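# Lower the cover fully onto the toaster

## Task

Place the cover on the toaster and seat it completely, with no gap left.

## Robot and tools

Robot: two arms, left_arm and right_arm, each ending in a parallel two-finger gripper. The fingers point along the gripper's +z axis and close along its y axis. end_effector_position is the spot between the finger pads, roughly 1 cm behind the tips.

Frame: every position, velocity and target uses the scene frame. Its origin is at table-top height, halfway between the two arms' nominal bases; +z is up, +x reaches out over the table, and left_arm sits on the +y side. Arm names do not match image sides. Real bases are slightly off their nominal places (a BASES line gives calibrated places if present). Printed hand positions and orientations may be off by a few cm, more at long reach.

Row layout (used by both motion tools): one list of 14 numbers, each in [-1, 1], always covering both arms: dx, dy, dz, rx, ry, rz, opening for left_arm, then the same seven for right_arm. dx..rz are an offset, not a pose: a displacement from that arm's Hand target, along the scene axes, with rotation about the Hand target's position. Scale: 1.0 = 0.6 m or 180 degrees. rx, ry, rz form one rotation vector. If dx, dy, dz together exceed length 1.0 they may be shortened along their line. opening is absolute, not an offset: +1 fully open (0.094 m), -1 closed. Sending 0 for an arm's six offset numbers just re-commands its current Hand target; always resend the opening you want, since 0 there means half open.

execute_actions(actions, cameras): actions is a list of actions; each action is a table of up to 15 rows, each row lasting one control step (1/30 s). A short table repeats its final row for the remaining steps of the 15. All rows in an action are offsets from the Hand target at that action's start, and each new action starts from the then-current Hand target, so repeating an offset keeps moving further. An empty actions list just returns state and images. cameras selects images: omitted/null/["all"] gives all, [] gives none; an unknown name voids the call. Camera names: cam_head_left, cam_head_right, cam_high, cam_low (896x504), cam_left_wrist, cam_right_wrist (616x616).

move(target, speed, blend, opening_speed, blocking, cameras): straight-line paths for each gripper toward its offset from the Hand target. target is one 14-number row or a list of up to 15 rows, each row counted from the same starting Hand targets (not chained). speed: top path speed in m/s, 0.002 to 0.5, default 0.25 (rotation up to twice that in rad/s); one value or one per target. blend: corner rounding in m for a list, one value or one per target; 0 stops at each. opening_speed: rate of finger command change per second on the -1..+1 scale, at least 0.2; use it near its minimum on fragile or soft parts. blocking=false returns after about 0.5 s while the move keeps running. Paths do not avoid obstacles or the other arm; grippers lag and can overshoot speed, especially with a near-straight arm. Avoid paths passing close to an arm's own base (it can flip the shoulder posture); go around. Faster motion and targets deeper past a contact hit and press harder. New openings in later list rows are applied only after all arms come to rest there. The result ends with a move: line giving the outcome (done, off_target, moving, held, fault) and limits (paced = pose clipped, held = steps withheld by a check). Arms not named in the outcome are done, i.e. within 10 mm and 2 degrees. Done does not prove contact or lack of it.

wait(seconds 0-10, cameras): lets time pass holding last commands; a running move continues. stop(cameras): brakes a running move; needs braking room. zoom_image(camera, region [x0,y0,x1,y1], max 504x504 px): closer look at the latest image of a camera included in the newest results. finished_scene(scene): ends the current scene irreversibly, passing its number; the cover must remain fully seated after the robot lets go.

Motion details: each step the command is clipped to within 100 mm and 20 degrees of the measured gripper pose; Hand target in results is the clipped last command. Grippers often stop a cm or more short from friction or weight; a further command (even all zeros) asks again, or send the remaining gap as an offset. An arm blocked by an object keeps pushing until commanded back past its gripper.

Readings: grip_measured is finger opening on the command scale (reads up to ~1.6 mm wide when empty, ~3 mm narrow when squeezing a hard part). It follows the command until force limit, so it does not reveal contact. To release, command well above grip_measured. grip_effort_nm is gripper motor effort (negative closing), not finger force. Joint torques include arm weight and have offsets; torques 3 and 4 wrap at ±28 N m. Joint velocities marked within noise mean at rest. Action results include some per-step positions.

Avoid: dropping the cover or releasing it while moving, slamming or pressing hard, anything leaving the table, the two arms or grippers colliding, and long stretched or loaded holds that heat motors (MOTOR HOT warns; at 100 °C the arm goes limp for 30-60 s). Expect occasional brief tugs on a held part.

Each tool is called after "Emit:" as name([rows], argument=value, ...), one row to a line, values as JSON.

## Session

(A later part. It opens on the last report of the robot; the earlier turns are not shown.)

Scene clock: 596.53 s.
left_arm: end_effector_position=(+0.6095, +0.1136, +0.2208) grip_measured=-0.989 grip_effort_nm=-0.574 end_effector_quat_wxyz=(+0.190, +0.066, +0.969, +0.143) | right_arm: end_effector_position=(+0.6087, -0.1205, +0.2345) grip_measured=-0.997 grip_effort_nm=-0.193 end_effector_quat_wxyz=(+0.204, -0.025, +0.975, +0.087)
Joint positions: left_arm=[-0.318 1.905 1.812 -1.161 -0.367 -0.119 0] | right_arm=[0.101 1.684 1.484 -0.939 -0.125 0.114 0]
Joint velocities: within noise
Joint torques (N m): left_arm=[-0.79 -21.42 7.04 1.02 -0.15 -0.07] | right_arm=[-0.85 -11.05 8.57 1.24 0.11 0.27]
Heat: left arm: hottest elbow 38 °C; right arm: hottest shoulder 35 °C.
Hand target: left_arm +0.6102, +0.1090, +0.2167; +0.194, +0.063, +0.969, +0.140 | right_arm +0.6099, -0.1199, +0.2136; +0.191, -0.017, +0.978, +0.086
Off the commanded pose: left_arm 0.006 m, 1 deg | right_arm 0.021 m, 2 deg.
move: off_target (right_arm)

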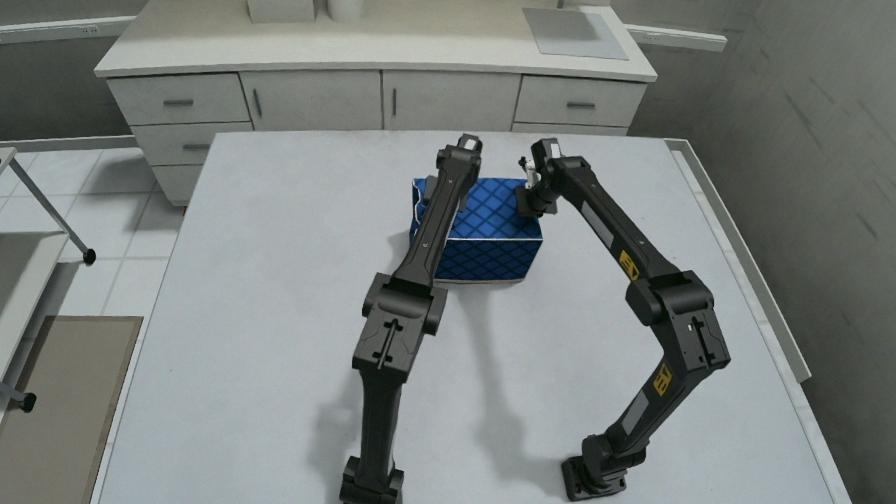

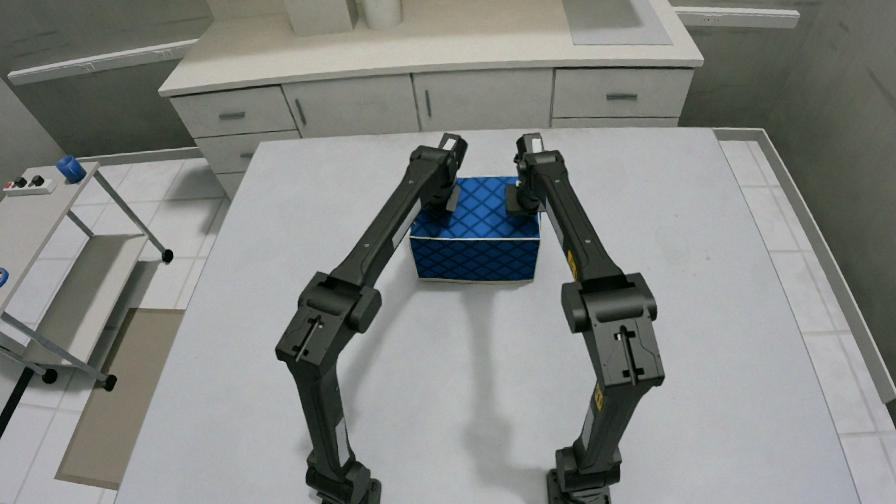

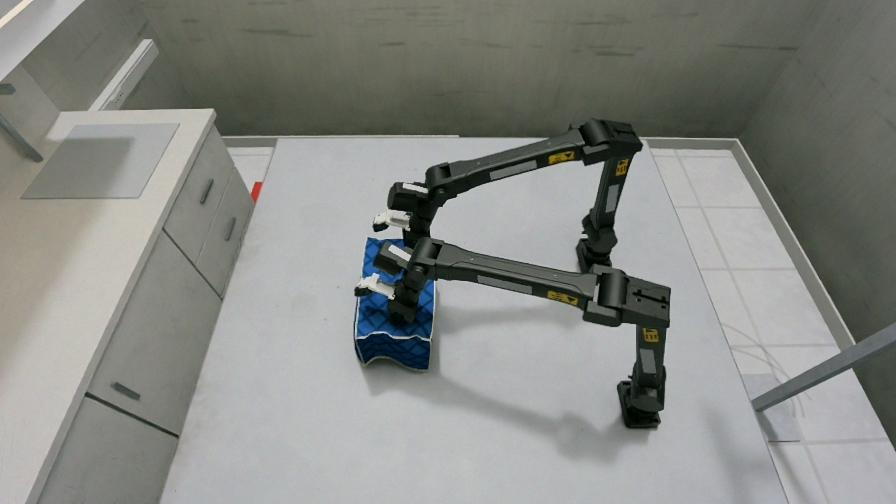

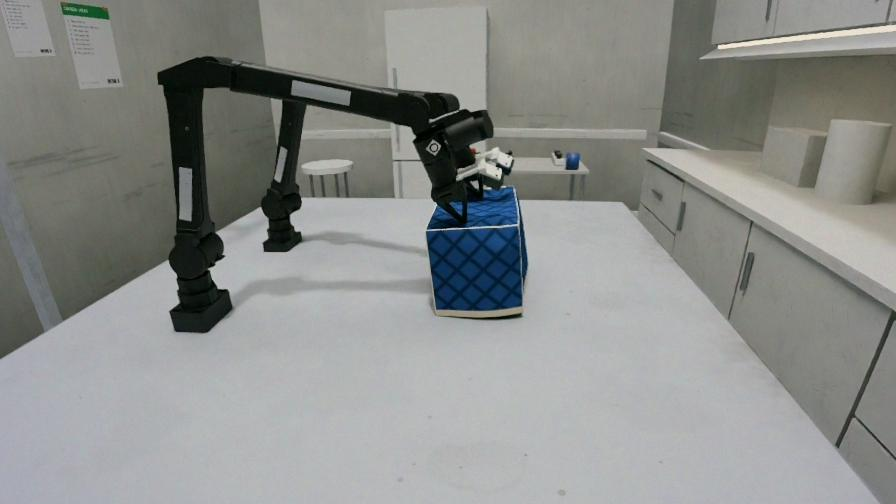

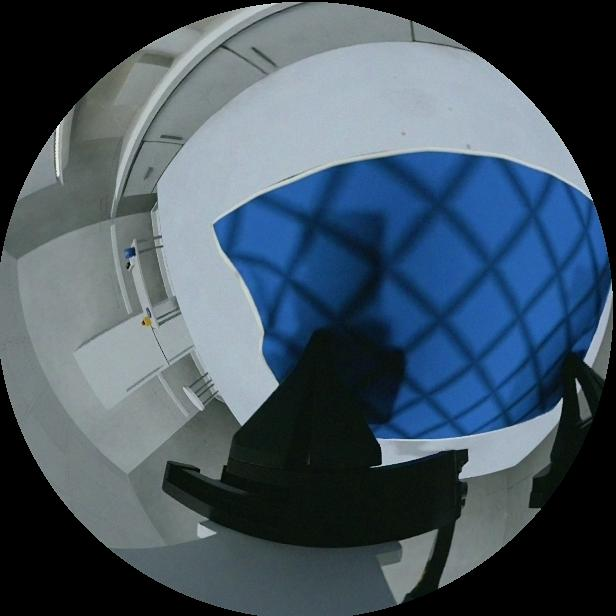

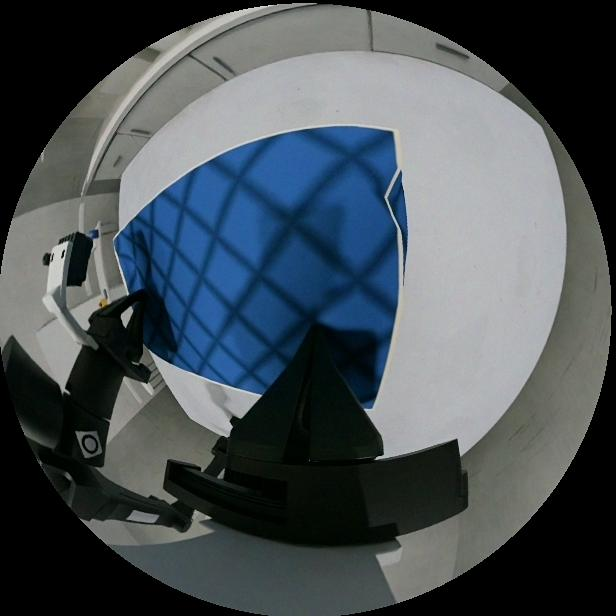

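Emit:
move([
  [0,0,-0.03,0,0,0,-1,0,0,-0.03,0,0,0,-1],
  [0,0,-0.06,0,0,0,-1,0,0,-0.06,0,0,0,-1],
  [-0.1,0.05,0.2,0,0,0,-1,-0.1,-0.05,0.2,0,0,0,-1],
  [-0.35,0.25,0.25,0,0,0,-1,-0.35,-0.25,0.25,0,0,0,-1],
], speed=[0.05,0.05,0.15,0.25])

Emit:
zoom_image(camera="cam_high", region=[330, 220, 450, 390])

Emit:
zoom_image(camera="cam_low", region=[420, 180, 540, 330])

Emit:
zoom_image(camera="cam_head_right", region=[380, 130, 580, 310])

Scene clock: 611.50 s.
left_arm: end_effector_position=(+0.4004, +0.2528, +0.3619) grip_measured=-0.989 grip_effort_nm=-0.569 end_effector_quat_wxyz=(+0.190, +0.067, +0.970, +0.139) | right_arm: end_effector_position=(+0.4057, -0.2668, +0.3665) grip_measured=-0.997 grip_effort_nm=-0.188 end_effector_quat_wxyz=(+0.194, -0.016, +0.977, +0.085)
Joint positions: left_arm=[-0.134 1.266 1.419 -1.347 -0.296 0.065 0] | right_arm=[-0.248 1.17 1.31 -1.36 -0.251 -0.198 0]
Joint velocities: within noise
Joint torques (N m): left_arm=[0.91 -10.99 7.98 0.54 -0.03 0.13] | right_arm=[-2.08 -6.71 8.61 0.5 -0.3 -0.06]
Heat: left arm: hottest elbow 37 °C; right arm: hottest shoulder 34 °C.
Hand target: left_arm +0.4003, +0.2591, +0.3666; +0.193, +0.064, +0.969, +0.140 | right_arm +0.3999, -0.2699, +0.3635; +0.191, -0.017, +0.978, +0.086
Off the commanded pose: left_arm 0.008 m, 1 deg | right_arm 0.007 m, 0 deg.
move: done

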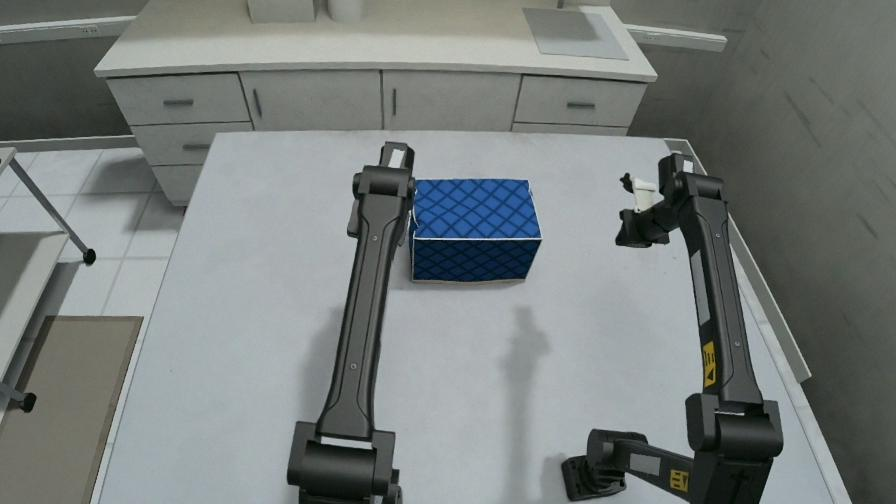

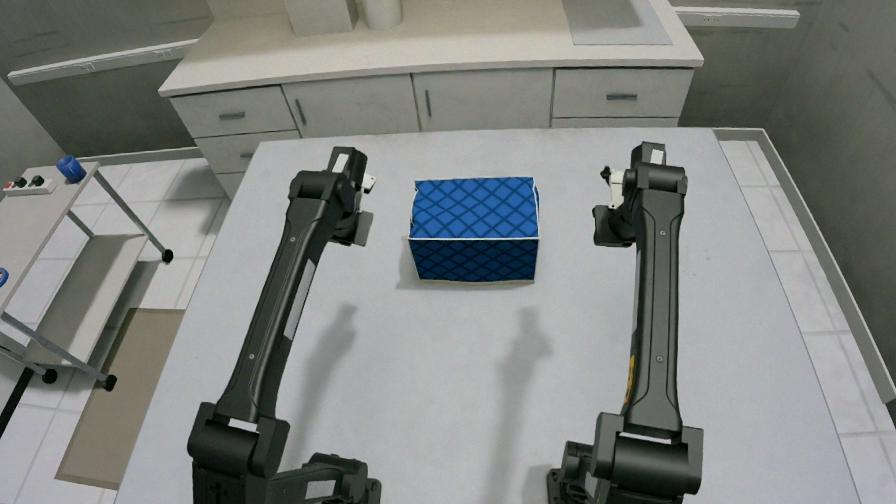

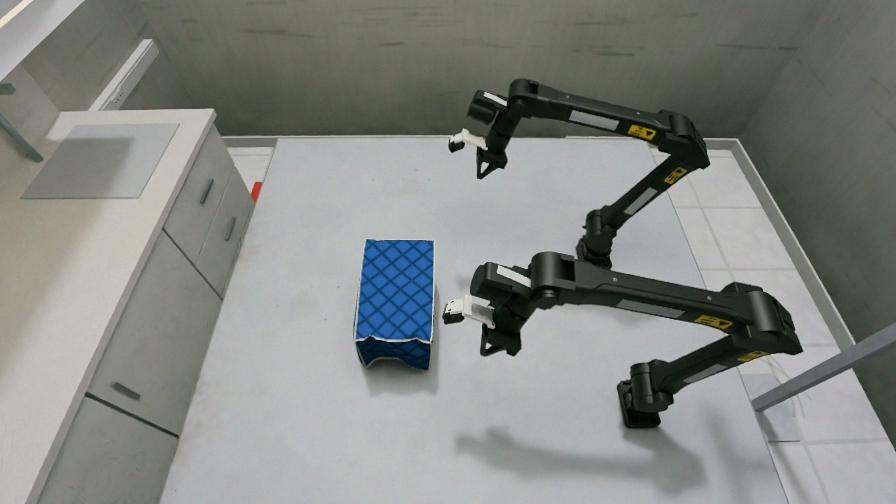

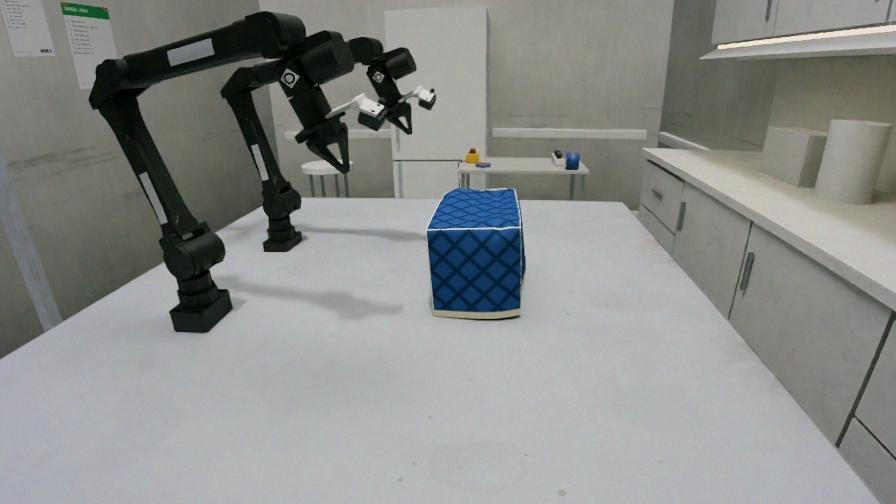

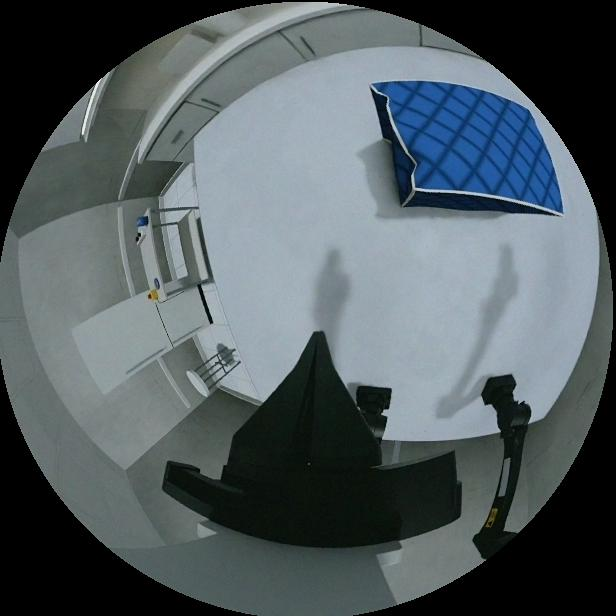

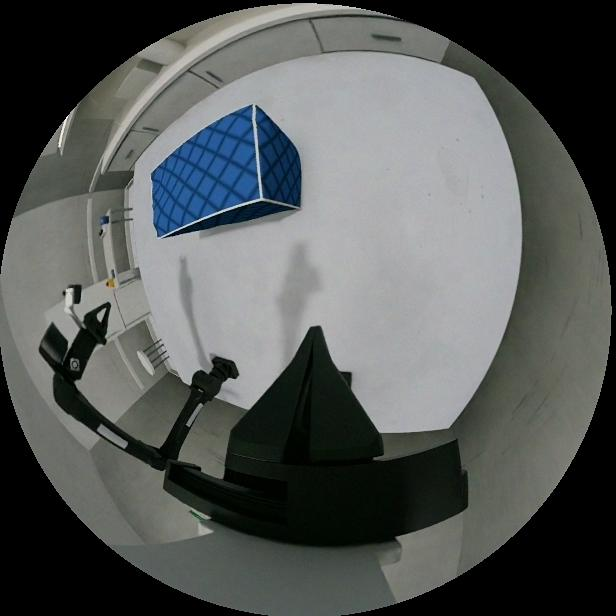

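Scaled by 2.965.

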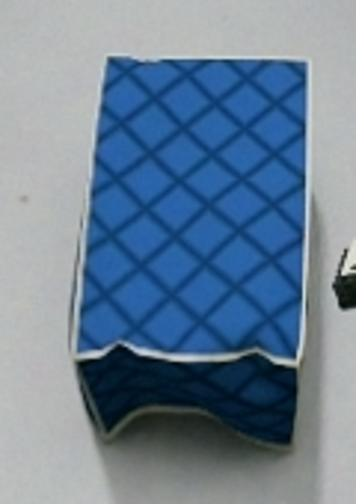

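Scaled by 3.360.

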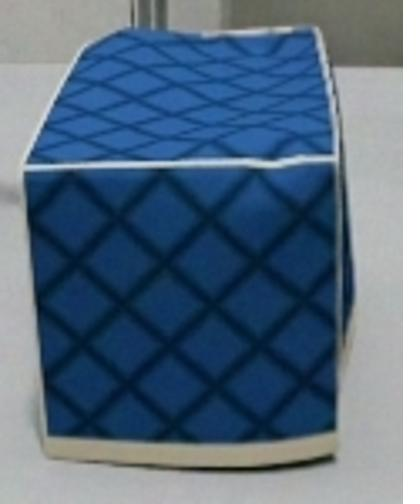

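Scaled by 2.520.

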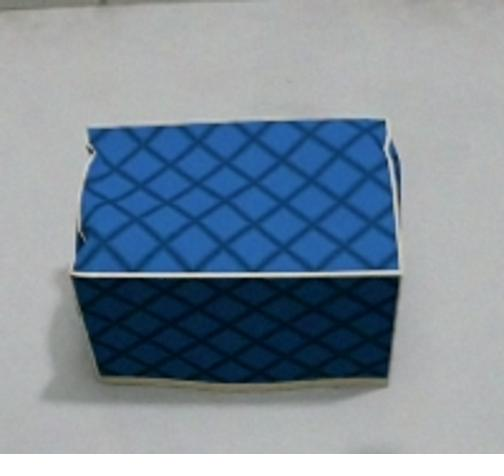

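Emit:
zoom_image(camera="cam_high", region=[345, 320, 445, 380])

Emit:
zoom_image(camera="cam_left_wrist", region=[350, 70, 450, 220])

Scaled by 5.040.

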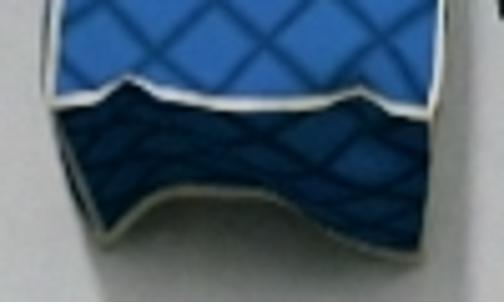

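Scaled by 3.360 from the camera's 616x616 image, which has a finer 880x880 frame.

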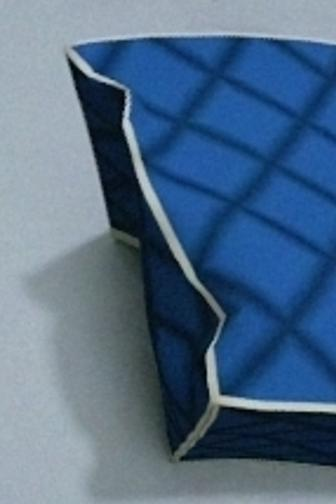

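Emit:
move(target=[0.25,0.35,-0.2,-0.36,0,0,-1,0,0,0,0,0,0,-1])

Emit:
zoom_image(camera="cam_left_wrist", region=[300, 20, 560, 280])

Scene clock: 630.43 s.
left_arm: end_effector_position=(+0.5429, +0.4589, +0.2374) grip_measured=-0.989 grip_effort_nm=-0.559 end_effector_quat_wxyz=(+0.184, -0.056, +0.893, -0.406) | right_arm: end_effector_position=(+0.4057, -0.2668, +0.3664) grip_measured=-0.997 grip_effort_nm=-0.188 end_effector_quat_wxyz=(+0.194, -0.016, +0.977, +0.085)
Joint positions: left_arm=[0.549 1.988 1.862 -1.53 0.922 0.471 0] | right_arm=[-0.248 1.17 1.31 -1.361 -0.251 -0.199 0]
Joint velocities: within noise
Joint torques (N m): left_arm=[0.32 -20.48 10.28 -0.44 0.69 0.27] | right_arm=[-1.96 -6.59 8.61 0.47 -0.3 -0.06]
Heat: left arm: hottest elbow 37 °C; right arm: hottest shoulder 33 °C.
Hand target: left_arm +0.5503, +0.4691, +0.2467; +0.197, -0.050, +0.893, -0.401 | right_arm +0.3999, -0.2699, +0.3635; +0.191, -0.017, +0.978, +0.086
Off the commanded pose: left_arm 0.016 m, 2 deg | right_arm 0.007 m, 0 deg.
move: off_target (left_arm)

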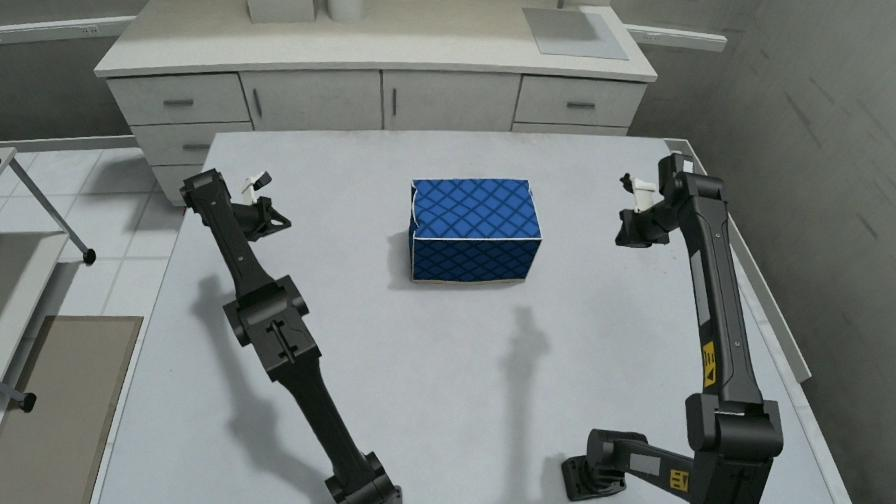

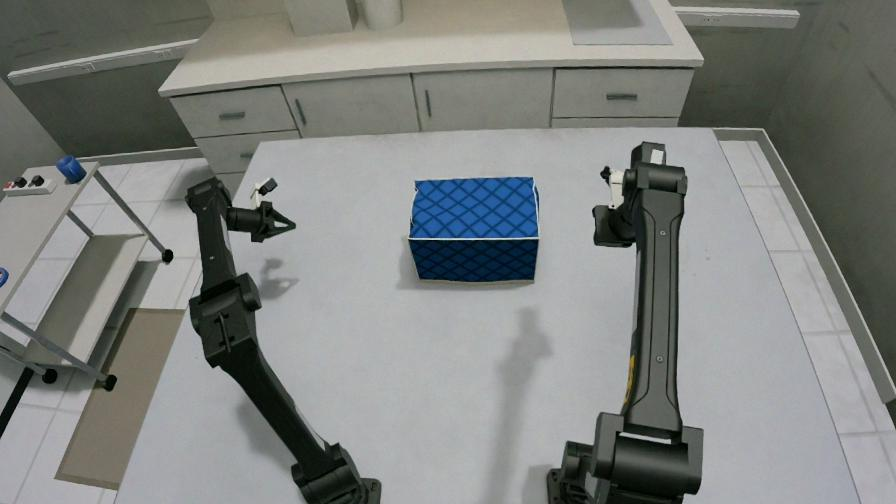

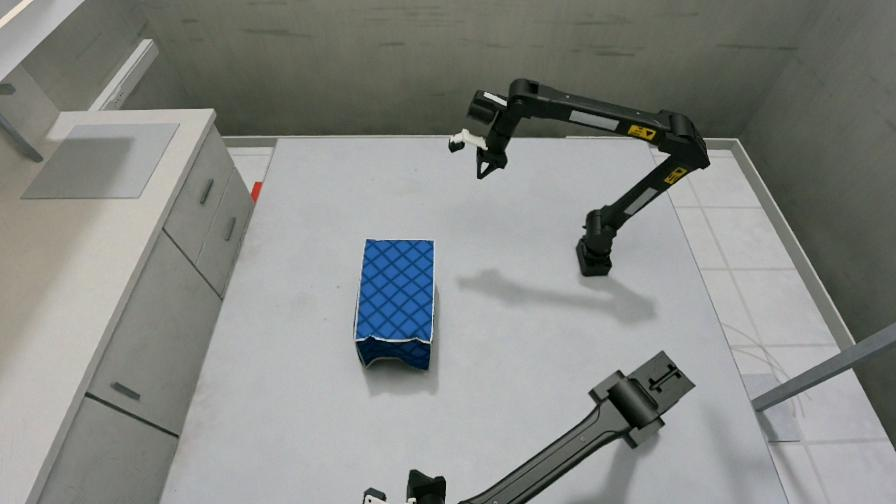

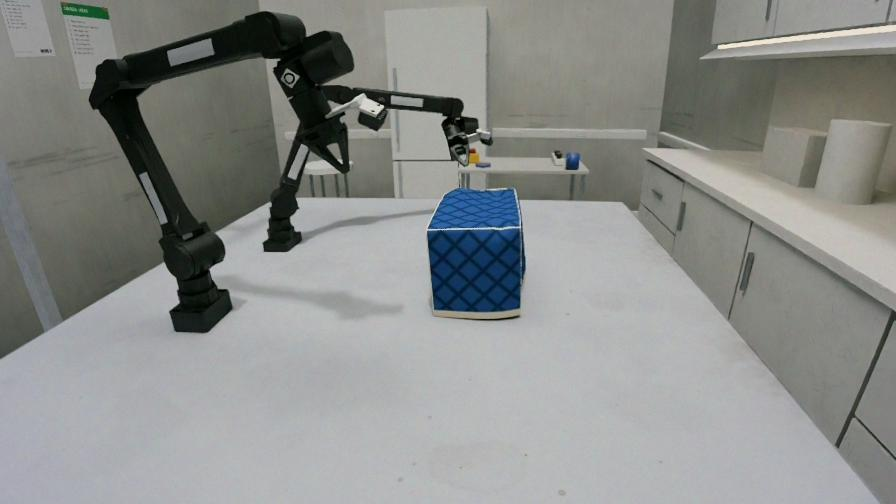

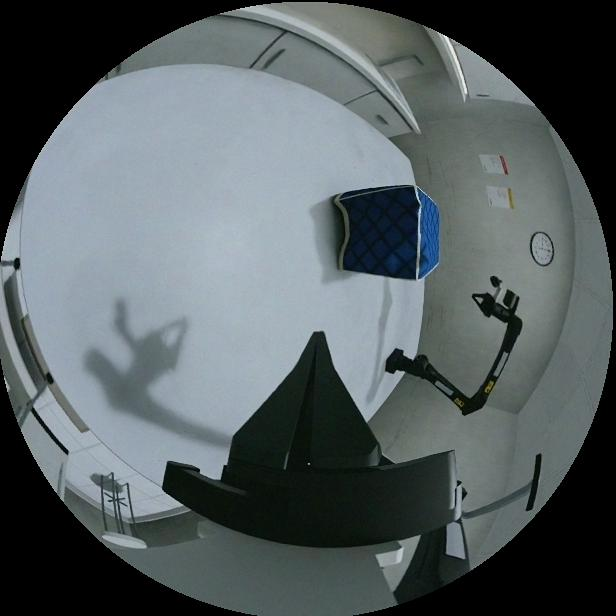

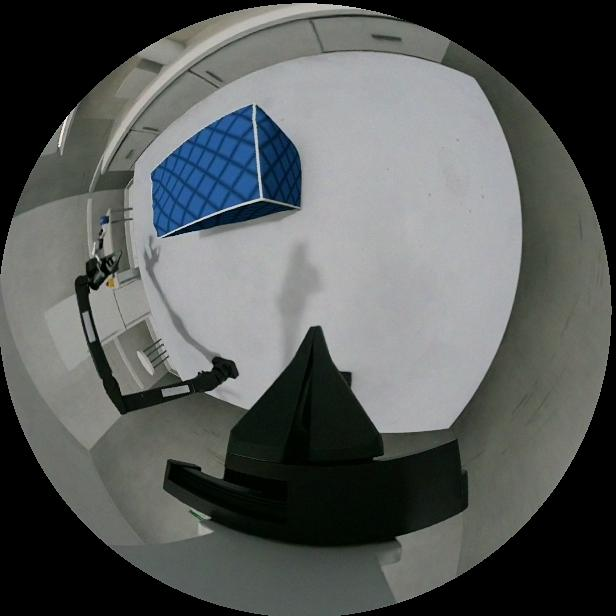

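Scaled by 1.938 from the camera's 616x616 image, which has a finer 880x880 frame.

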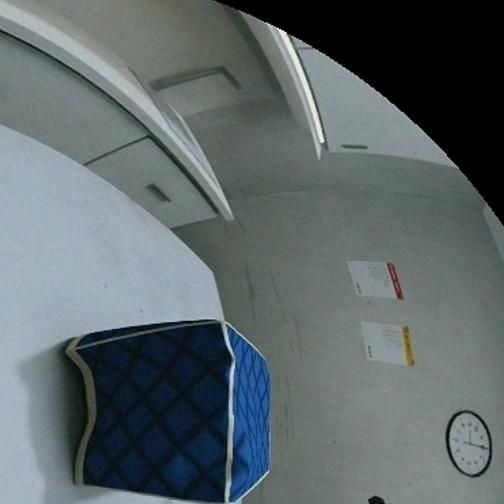

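Emit:
zoom_image(camera="cam_left_wrist", region=[310, 170, 450, 310])

Scaled by 3.600 from the camera's 616x616 image, which has a finer 880x880 frame.

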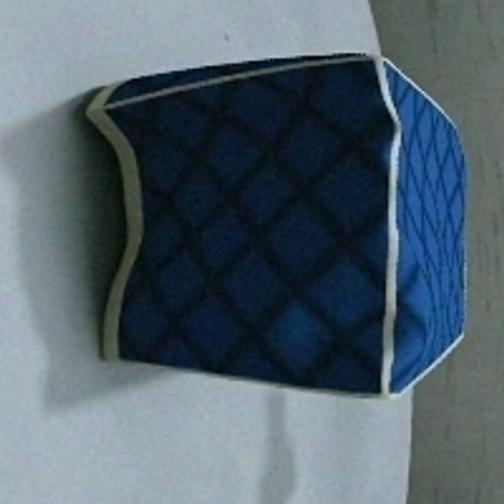

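Emit:
move([
  [0.06,-0.25,0.1,0.36,0,0,-1,0,0,0,0,0,0,-1],
  [0.11,-0.56,-0.02,0.36,0,0,-1,0.36,0.19,-0.13,0,0,0,-1],
  [0.11,-0.56,-0.11,0.36,0,0,-1,0.36,0.19,-0.31,0,0,0,-1],
], speed=[0.25,0.25,0.06])

Emit:
zoom_image(camera="cam_low", region=[420, 180, 540, 330])

Emit:
zoom_image(camera="cam_high", region=[330, 220, 450, 390])

Scene clock: 651.47 s.
left_arm: end_effector_position=(+0.6167, +0.1440, +0.2080) grip_measured=-0.990 grip_effort_nm=-0.559 end_effector_quat_wxyz=(+0.209, +0.057, +0.966, +0.140) | right_arm: end_effector_position=(+0.6230, -0.1611, +0.2243) grip_measured=-0.997 grip_effort_nm=-0.188 end_effector_quat_wxyz=(+0.230, -0.023, +0.969, +0.083)
Joint positions: left_arm=[-0.268 1.879 1.728 -1.047 -0.355 -0.077 0] | right_arm=[0.028 1.691 1.452 -0.857 -0.143 0.052 0]
Joint velocities: within noise
Joint torques (N m): left_arm=[-1.44 -18.02 6.8 0.88 -0.05 -0.09] | right_arm=[-0.38 -9.82 6.49 1.02 -0.21 0.27]
Heat: left arm: hottest elbow 37 °C; right arm: hottest shoulder 32 °C.
Hand target: left_arm +0.6163, +0.1331, +0.1805; +0.193, +0.064, +0.969, +0.140 | right_arm +0.6160, -0.1560, +0.1776; +0.191, -0.017, +0.978, +0.086
Off the commanded pose: left_arm 0.029 m, 2 deg | right_arm 0.048 m, 5 deg.
move: off_target (left_arm, right_arm)

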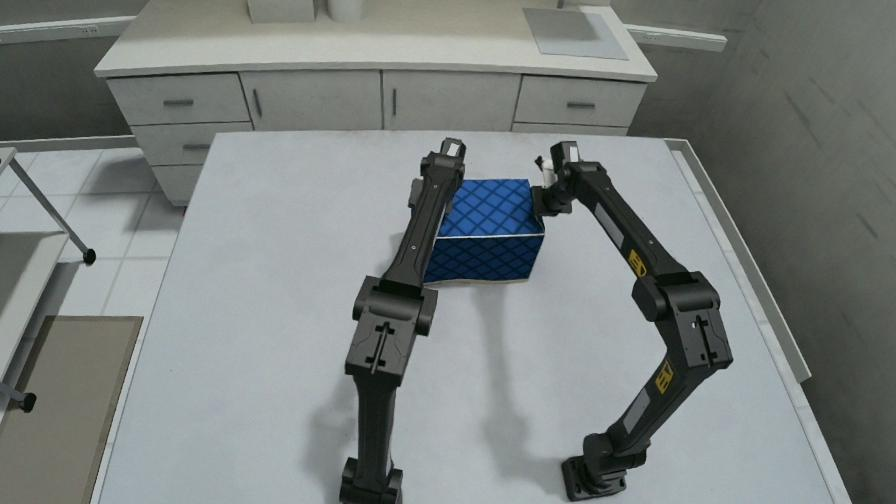

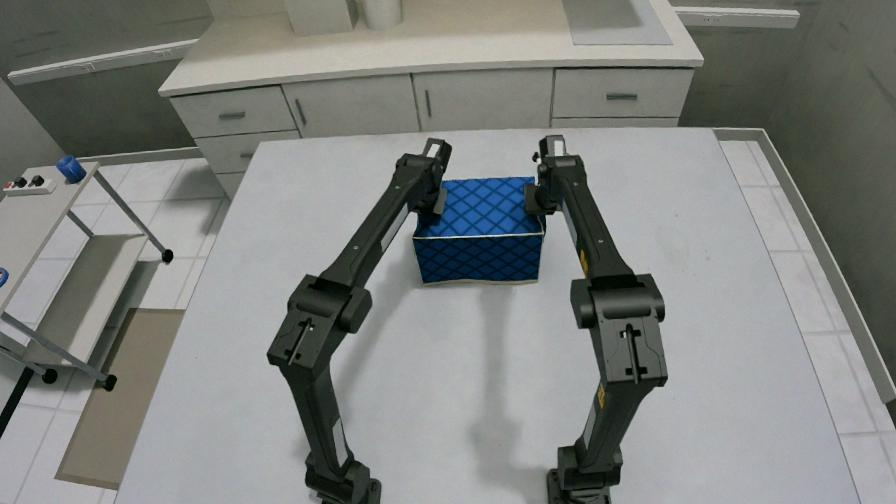

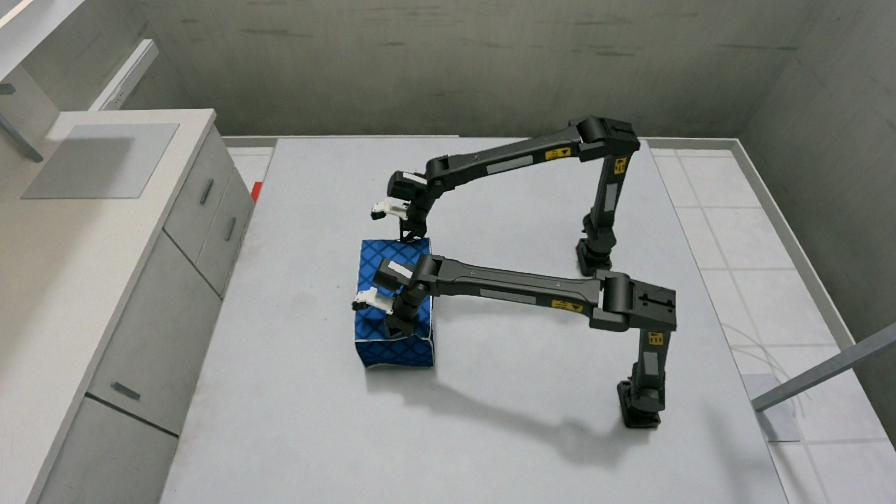

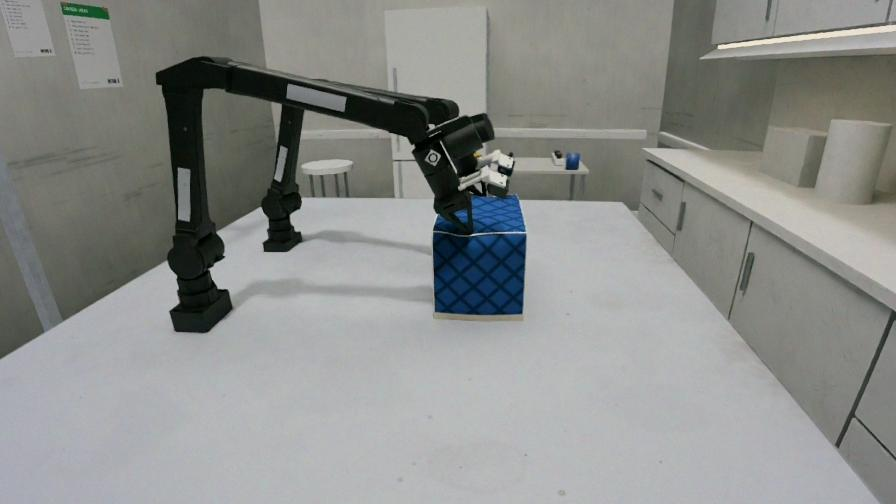

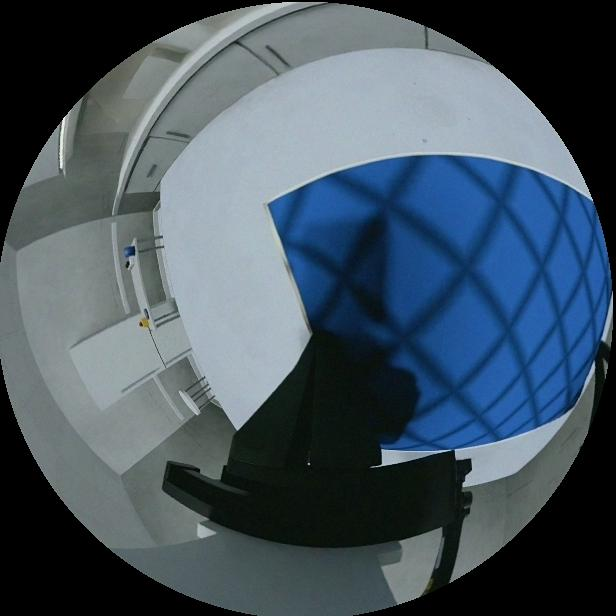

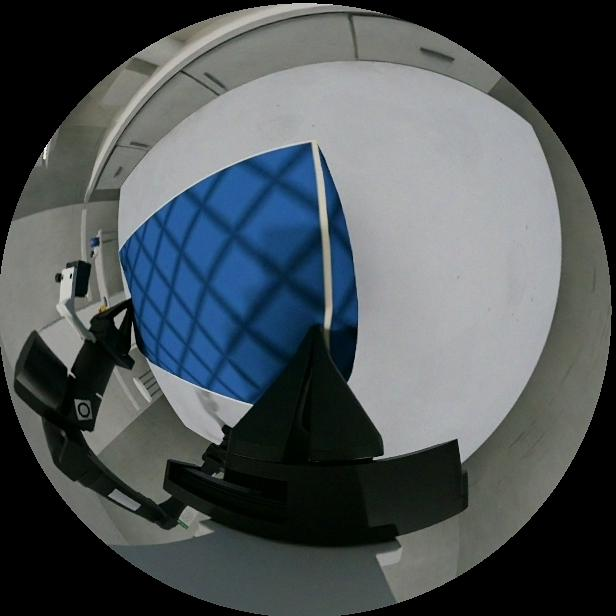

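Scaled by 3.360.

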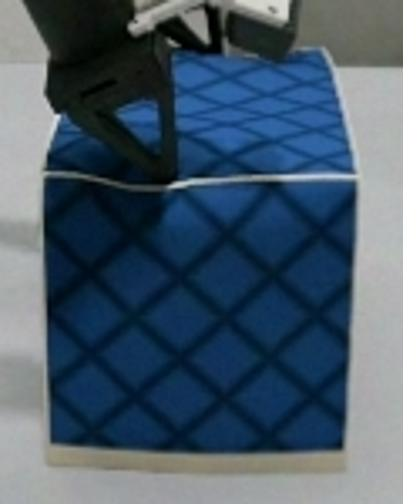

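Scaled by 2.965.

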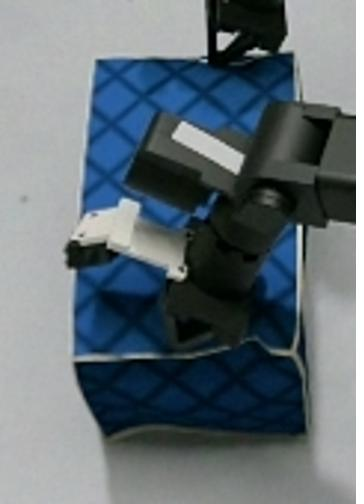

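Emit:
move([
  [0,0,0.2,0,0,0,-1,0,0,0.2,0,0,0,-1],
  [-0.2,0.25,0.25,0,0,0,-1,-0.2,-0.25,0.25,0,0,0,-1],
], speed=[0.12,0.25])

Emit:
zoom_image(camera="cam_low", region=[420, 180, 540, 330])

Emit:
zoom_image(camera="cam_high", region=[330, 220, 450, 390])

Emit:
zoom_image(camera="cam_head_right", region=[380, 130, 580, 310])

Scene clock: 658.53 s.
left_arm: end_effector_position=(+0.4937, +0.2776, +0.3214) grip_measured=-0.990 grip_effort_nm=-0.564 end_effector_quat_wxyz=(+0.179, +0.066, +0.972, +0.139) | right_arm: end_effector_position=(+0.5039, -0.3042, +0.3266) grip_measured=-0.997 grip_effort_nm=-0.188 end_effector_quat_wxyz=(+0.192, -0.013, +0.978, +0.086)
Joint positions: left_arm=[-0.056 1.501 1.548 -1.242 -0.268 0.136 0] | right_arm=[-0.283 1.437 1.45 -1.247 -0.261 -0.229 0]
Joint velocities: within noise
Joint torques (N m): left_arm=[0.62 -16.15 8.12 1.06 -0.05 0.11] | right_arm=[-1.67 -10.99 8.5 0.43 -0.3 -0.06]
Heat: left arm: hottest elbow 37 °C; right arm: hottest shoulder 32 °C.
Hand target: left_arm +0.4963, +0.2830, +0.3305; +0.193, +0.064, +0.969, +0.140 | right_arm +0.4960, -0.3060, +0.3275; +0.191, -0.017, +0.978, +0.086
Off the commanded pose: left_arm 0.011 m, 2 deg | right_arm 0.008 m, 0 deg.
move: off_target (left_arm)

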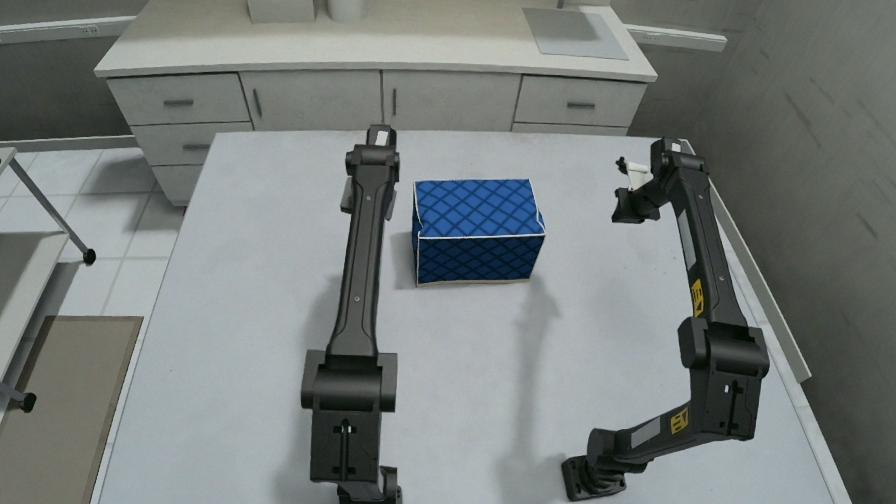

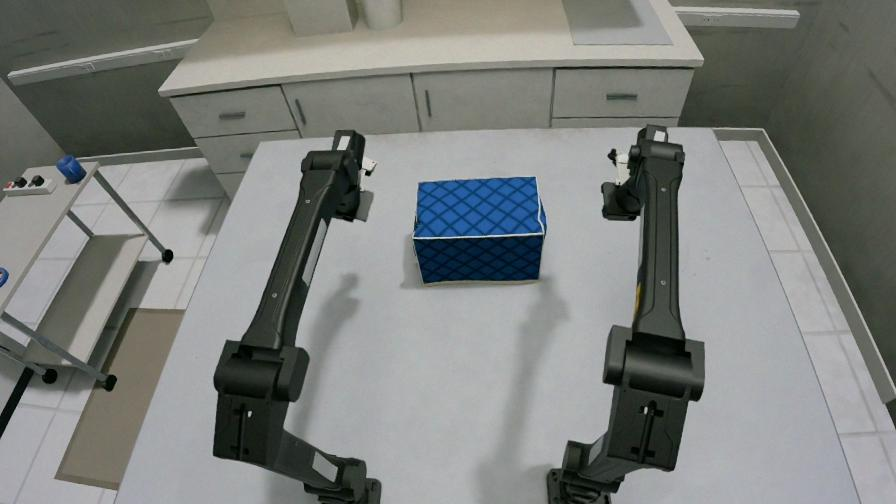

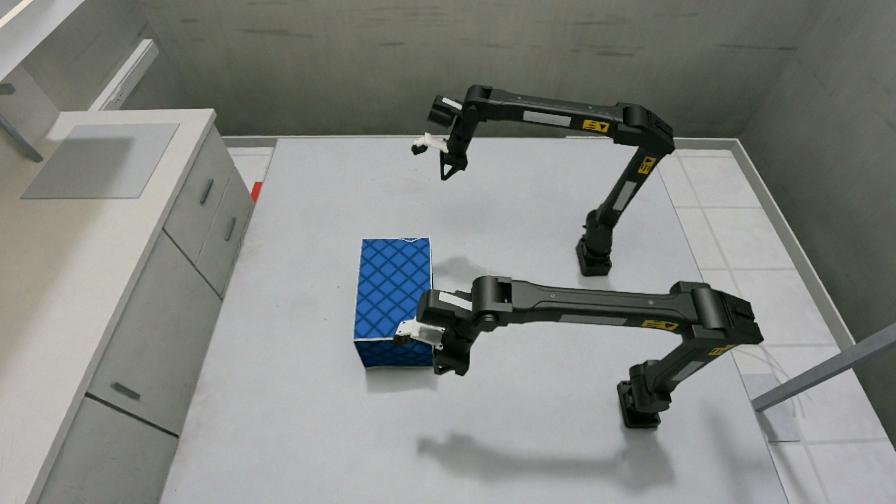

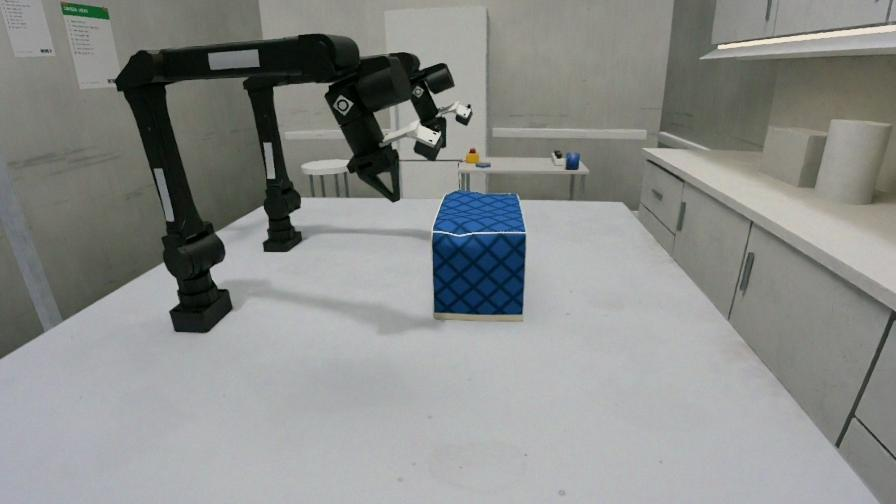

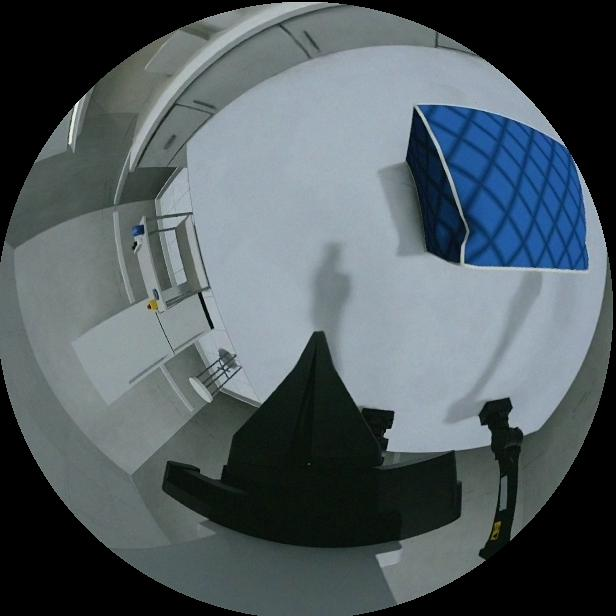

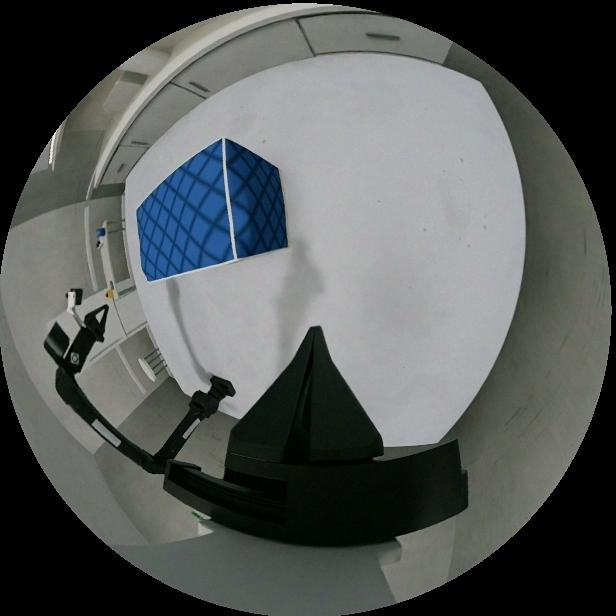

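Scaled by 3.360.

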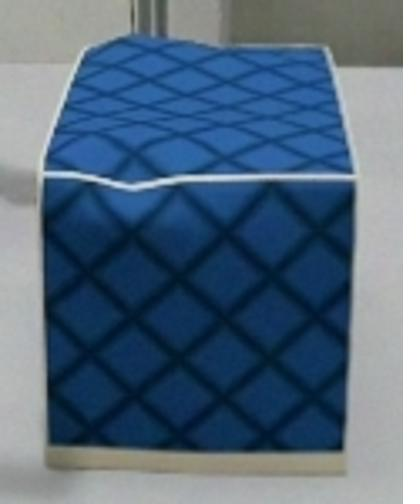

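Scaled by 2.965.

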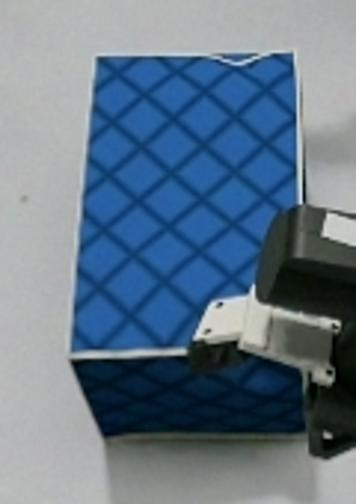

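Scaled by 2.520.

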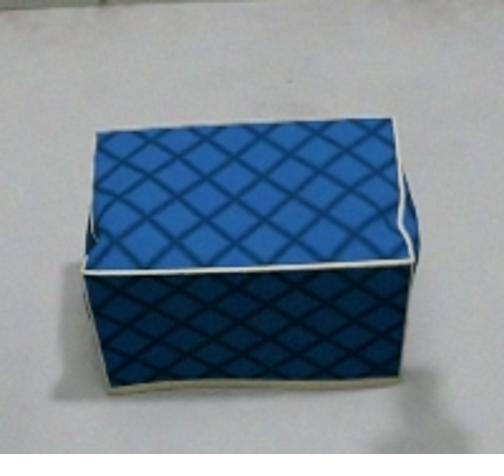

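Fully seated.

Emit:
finished_scene(scene=1)

The scene is finished: the task was done.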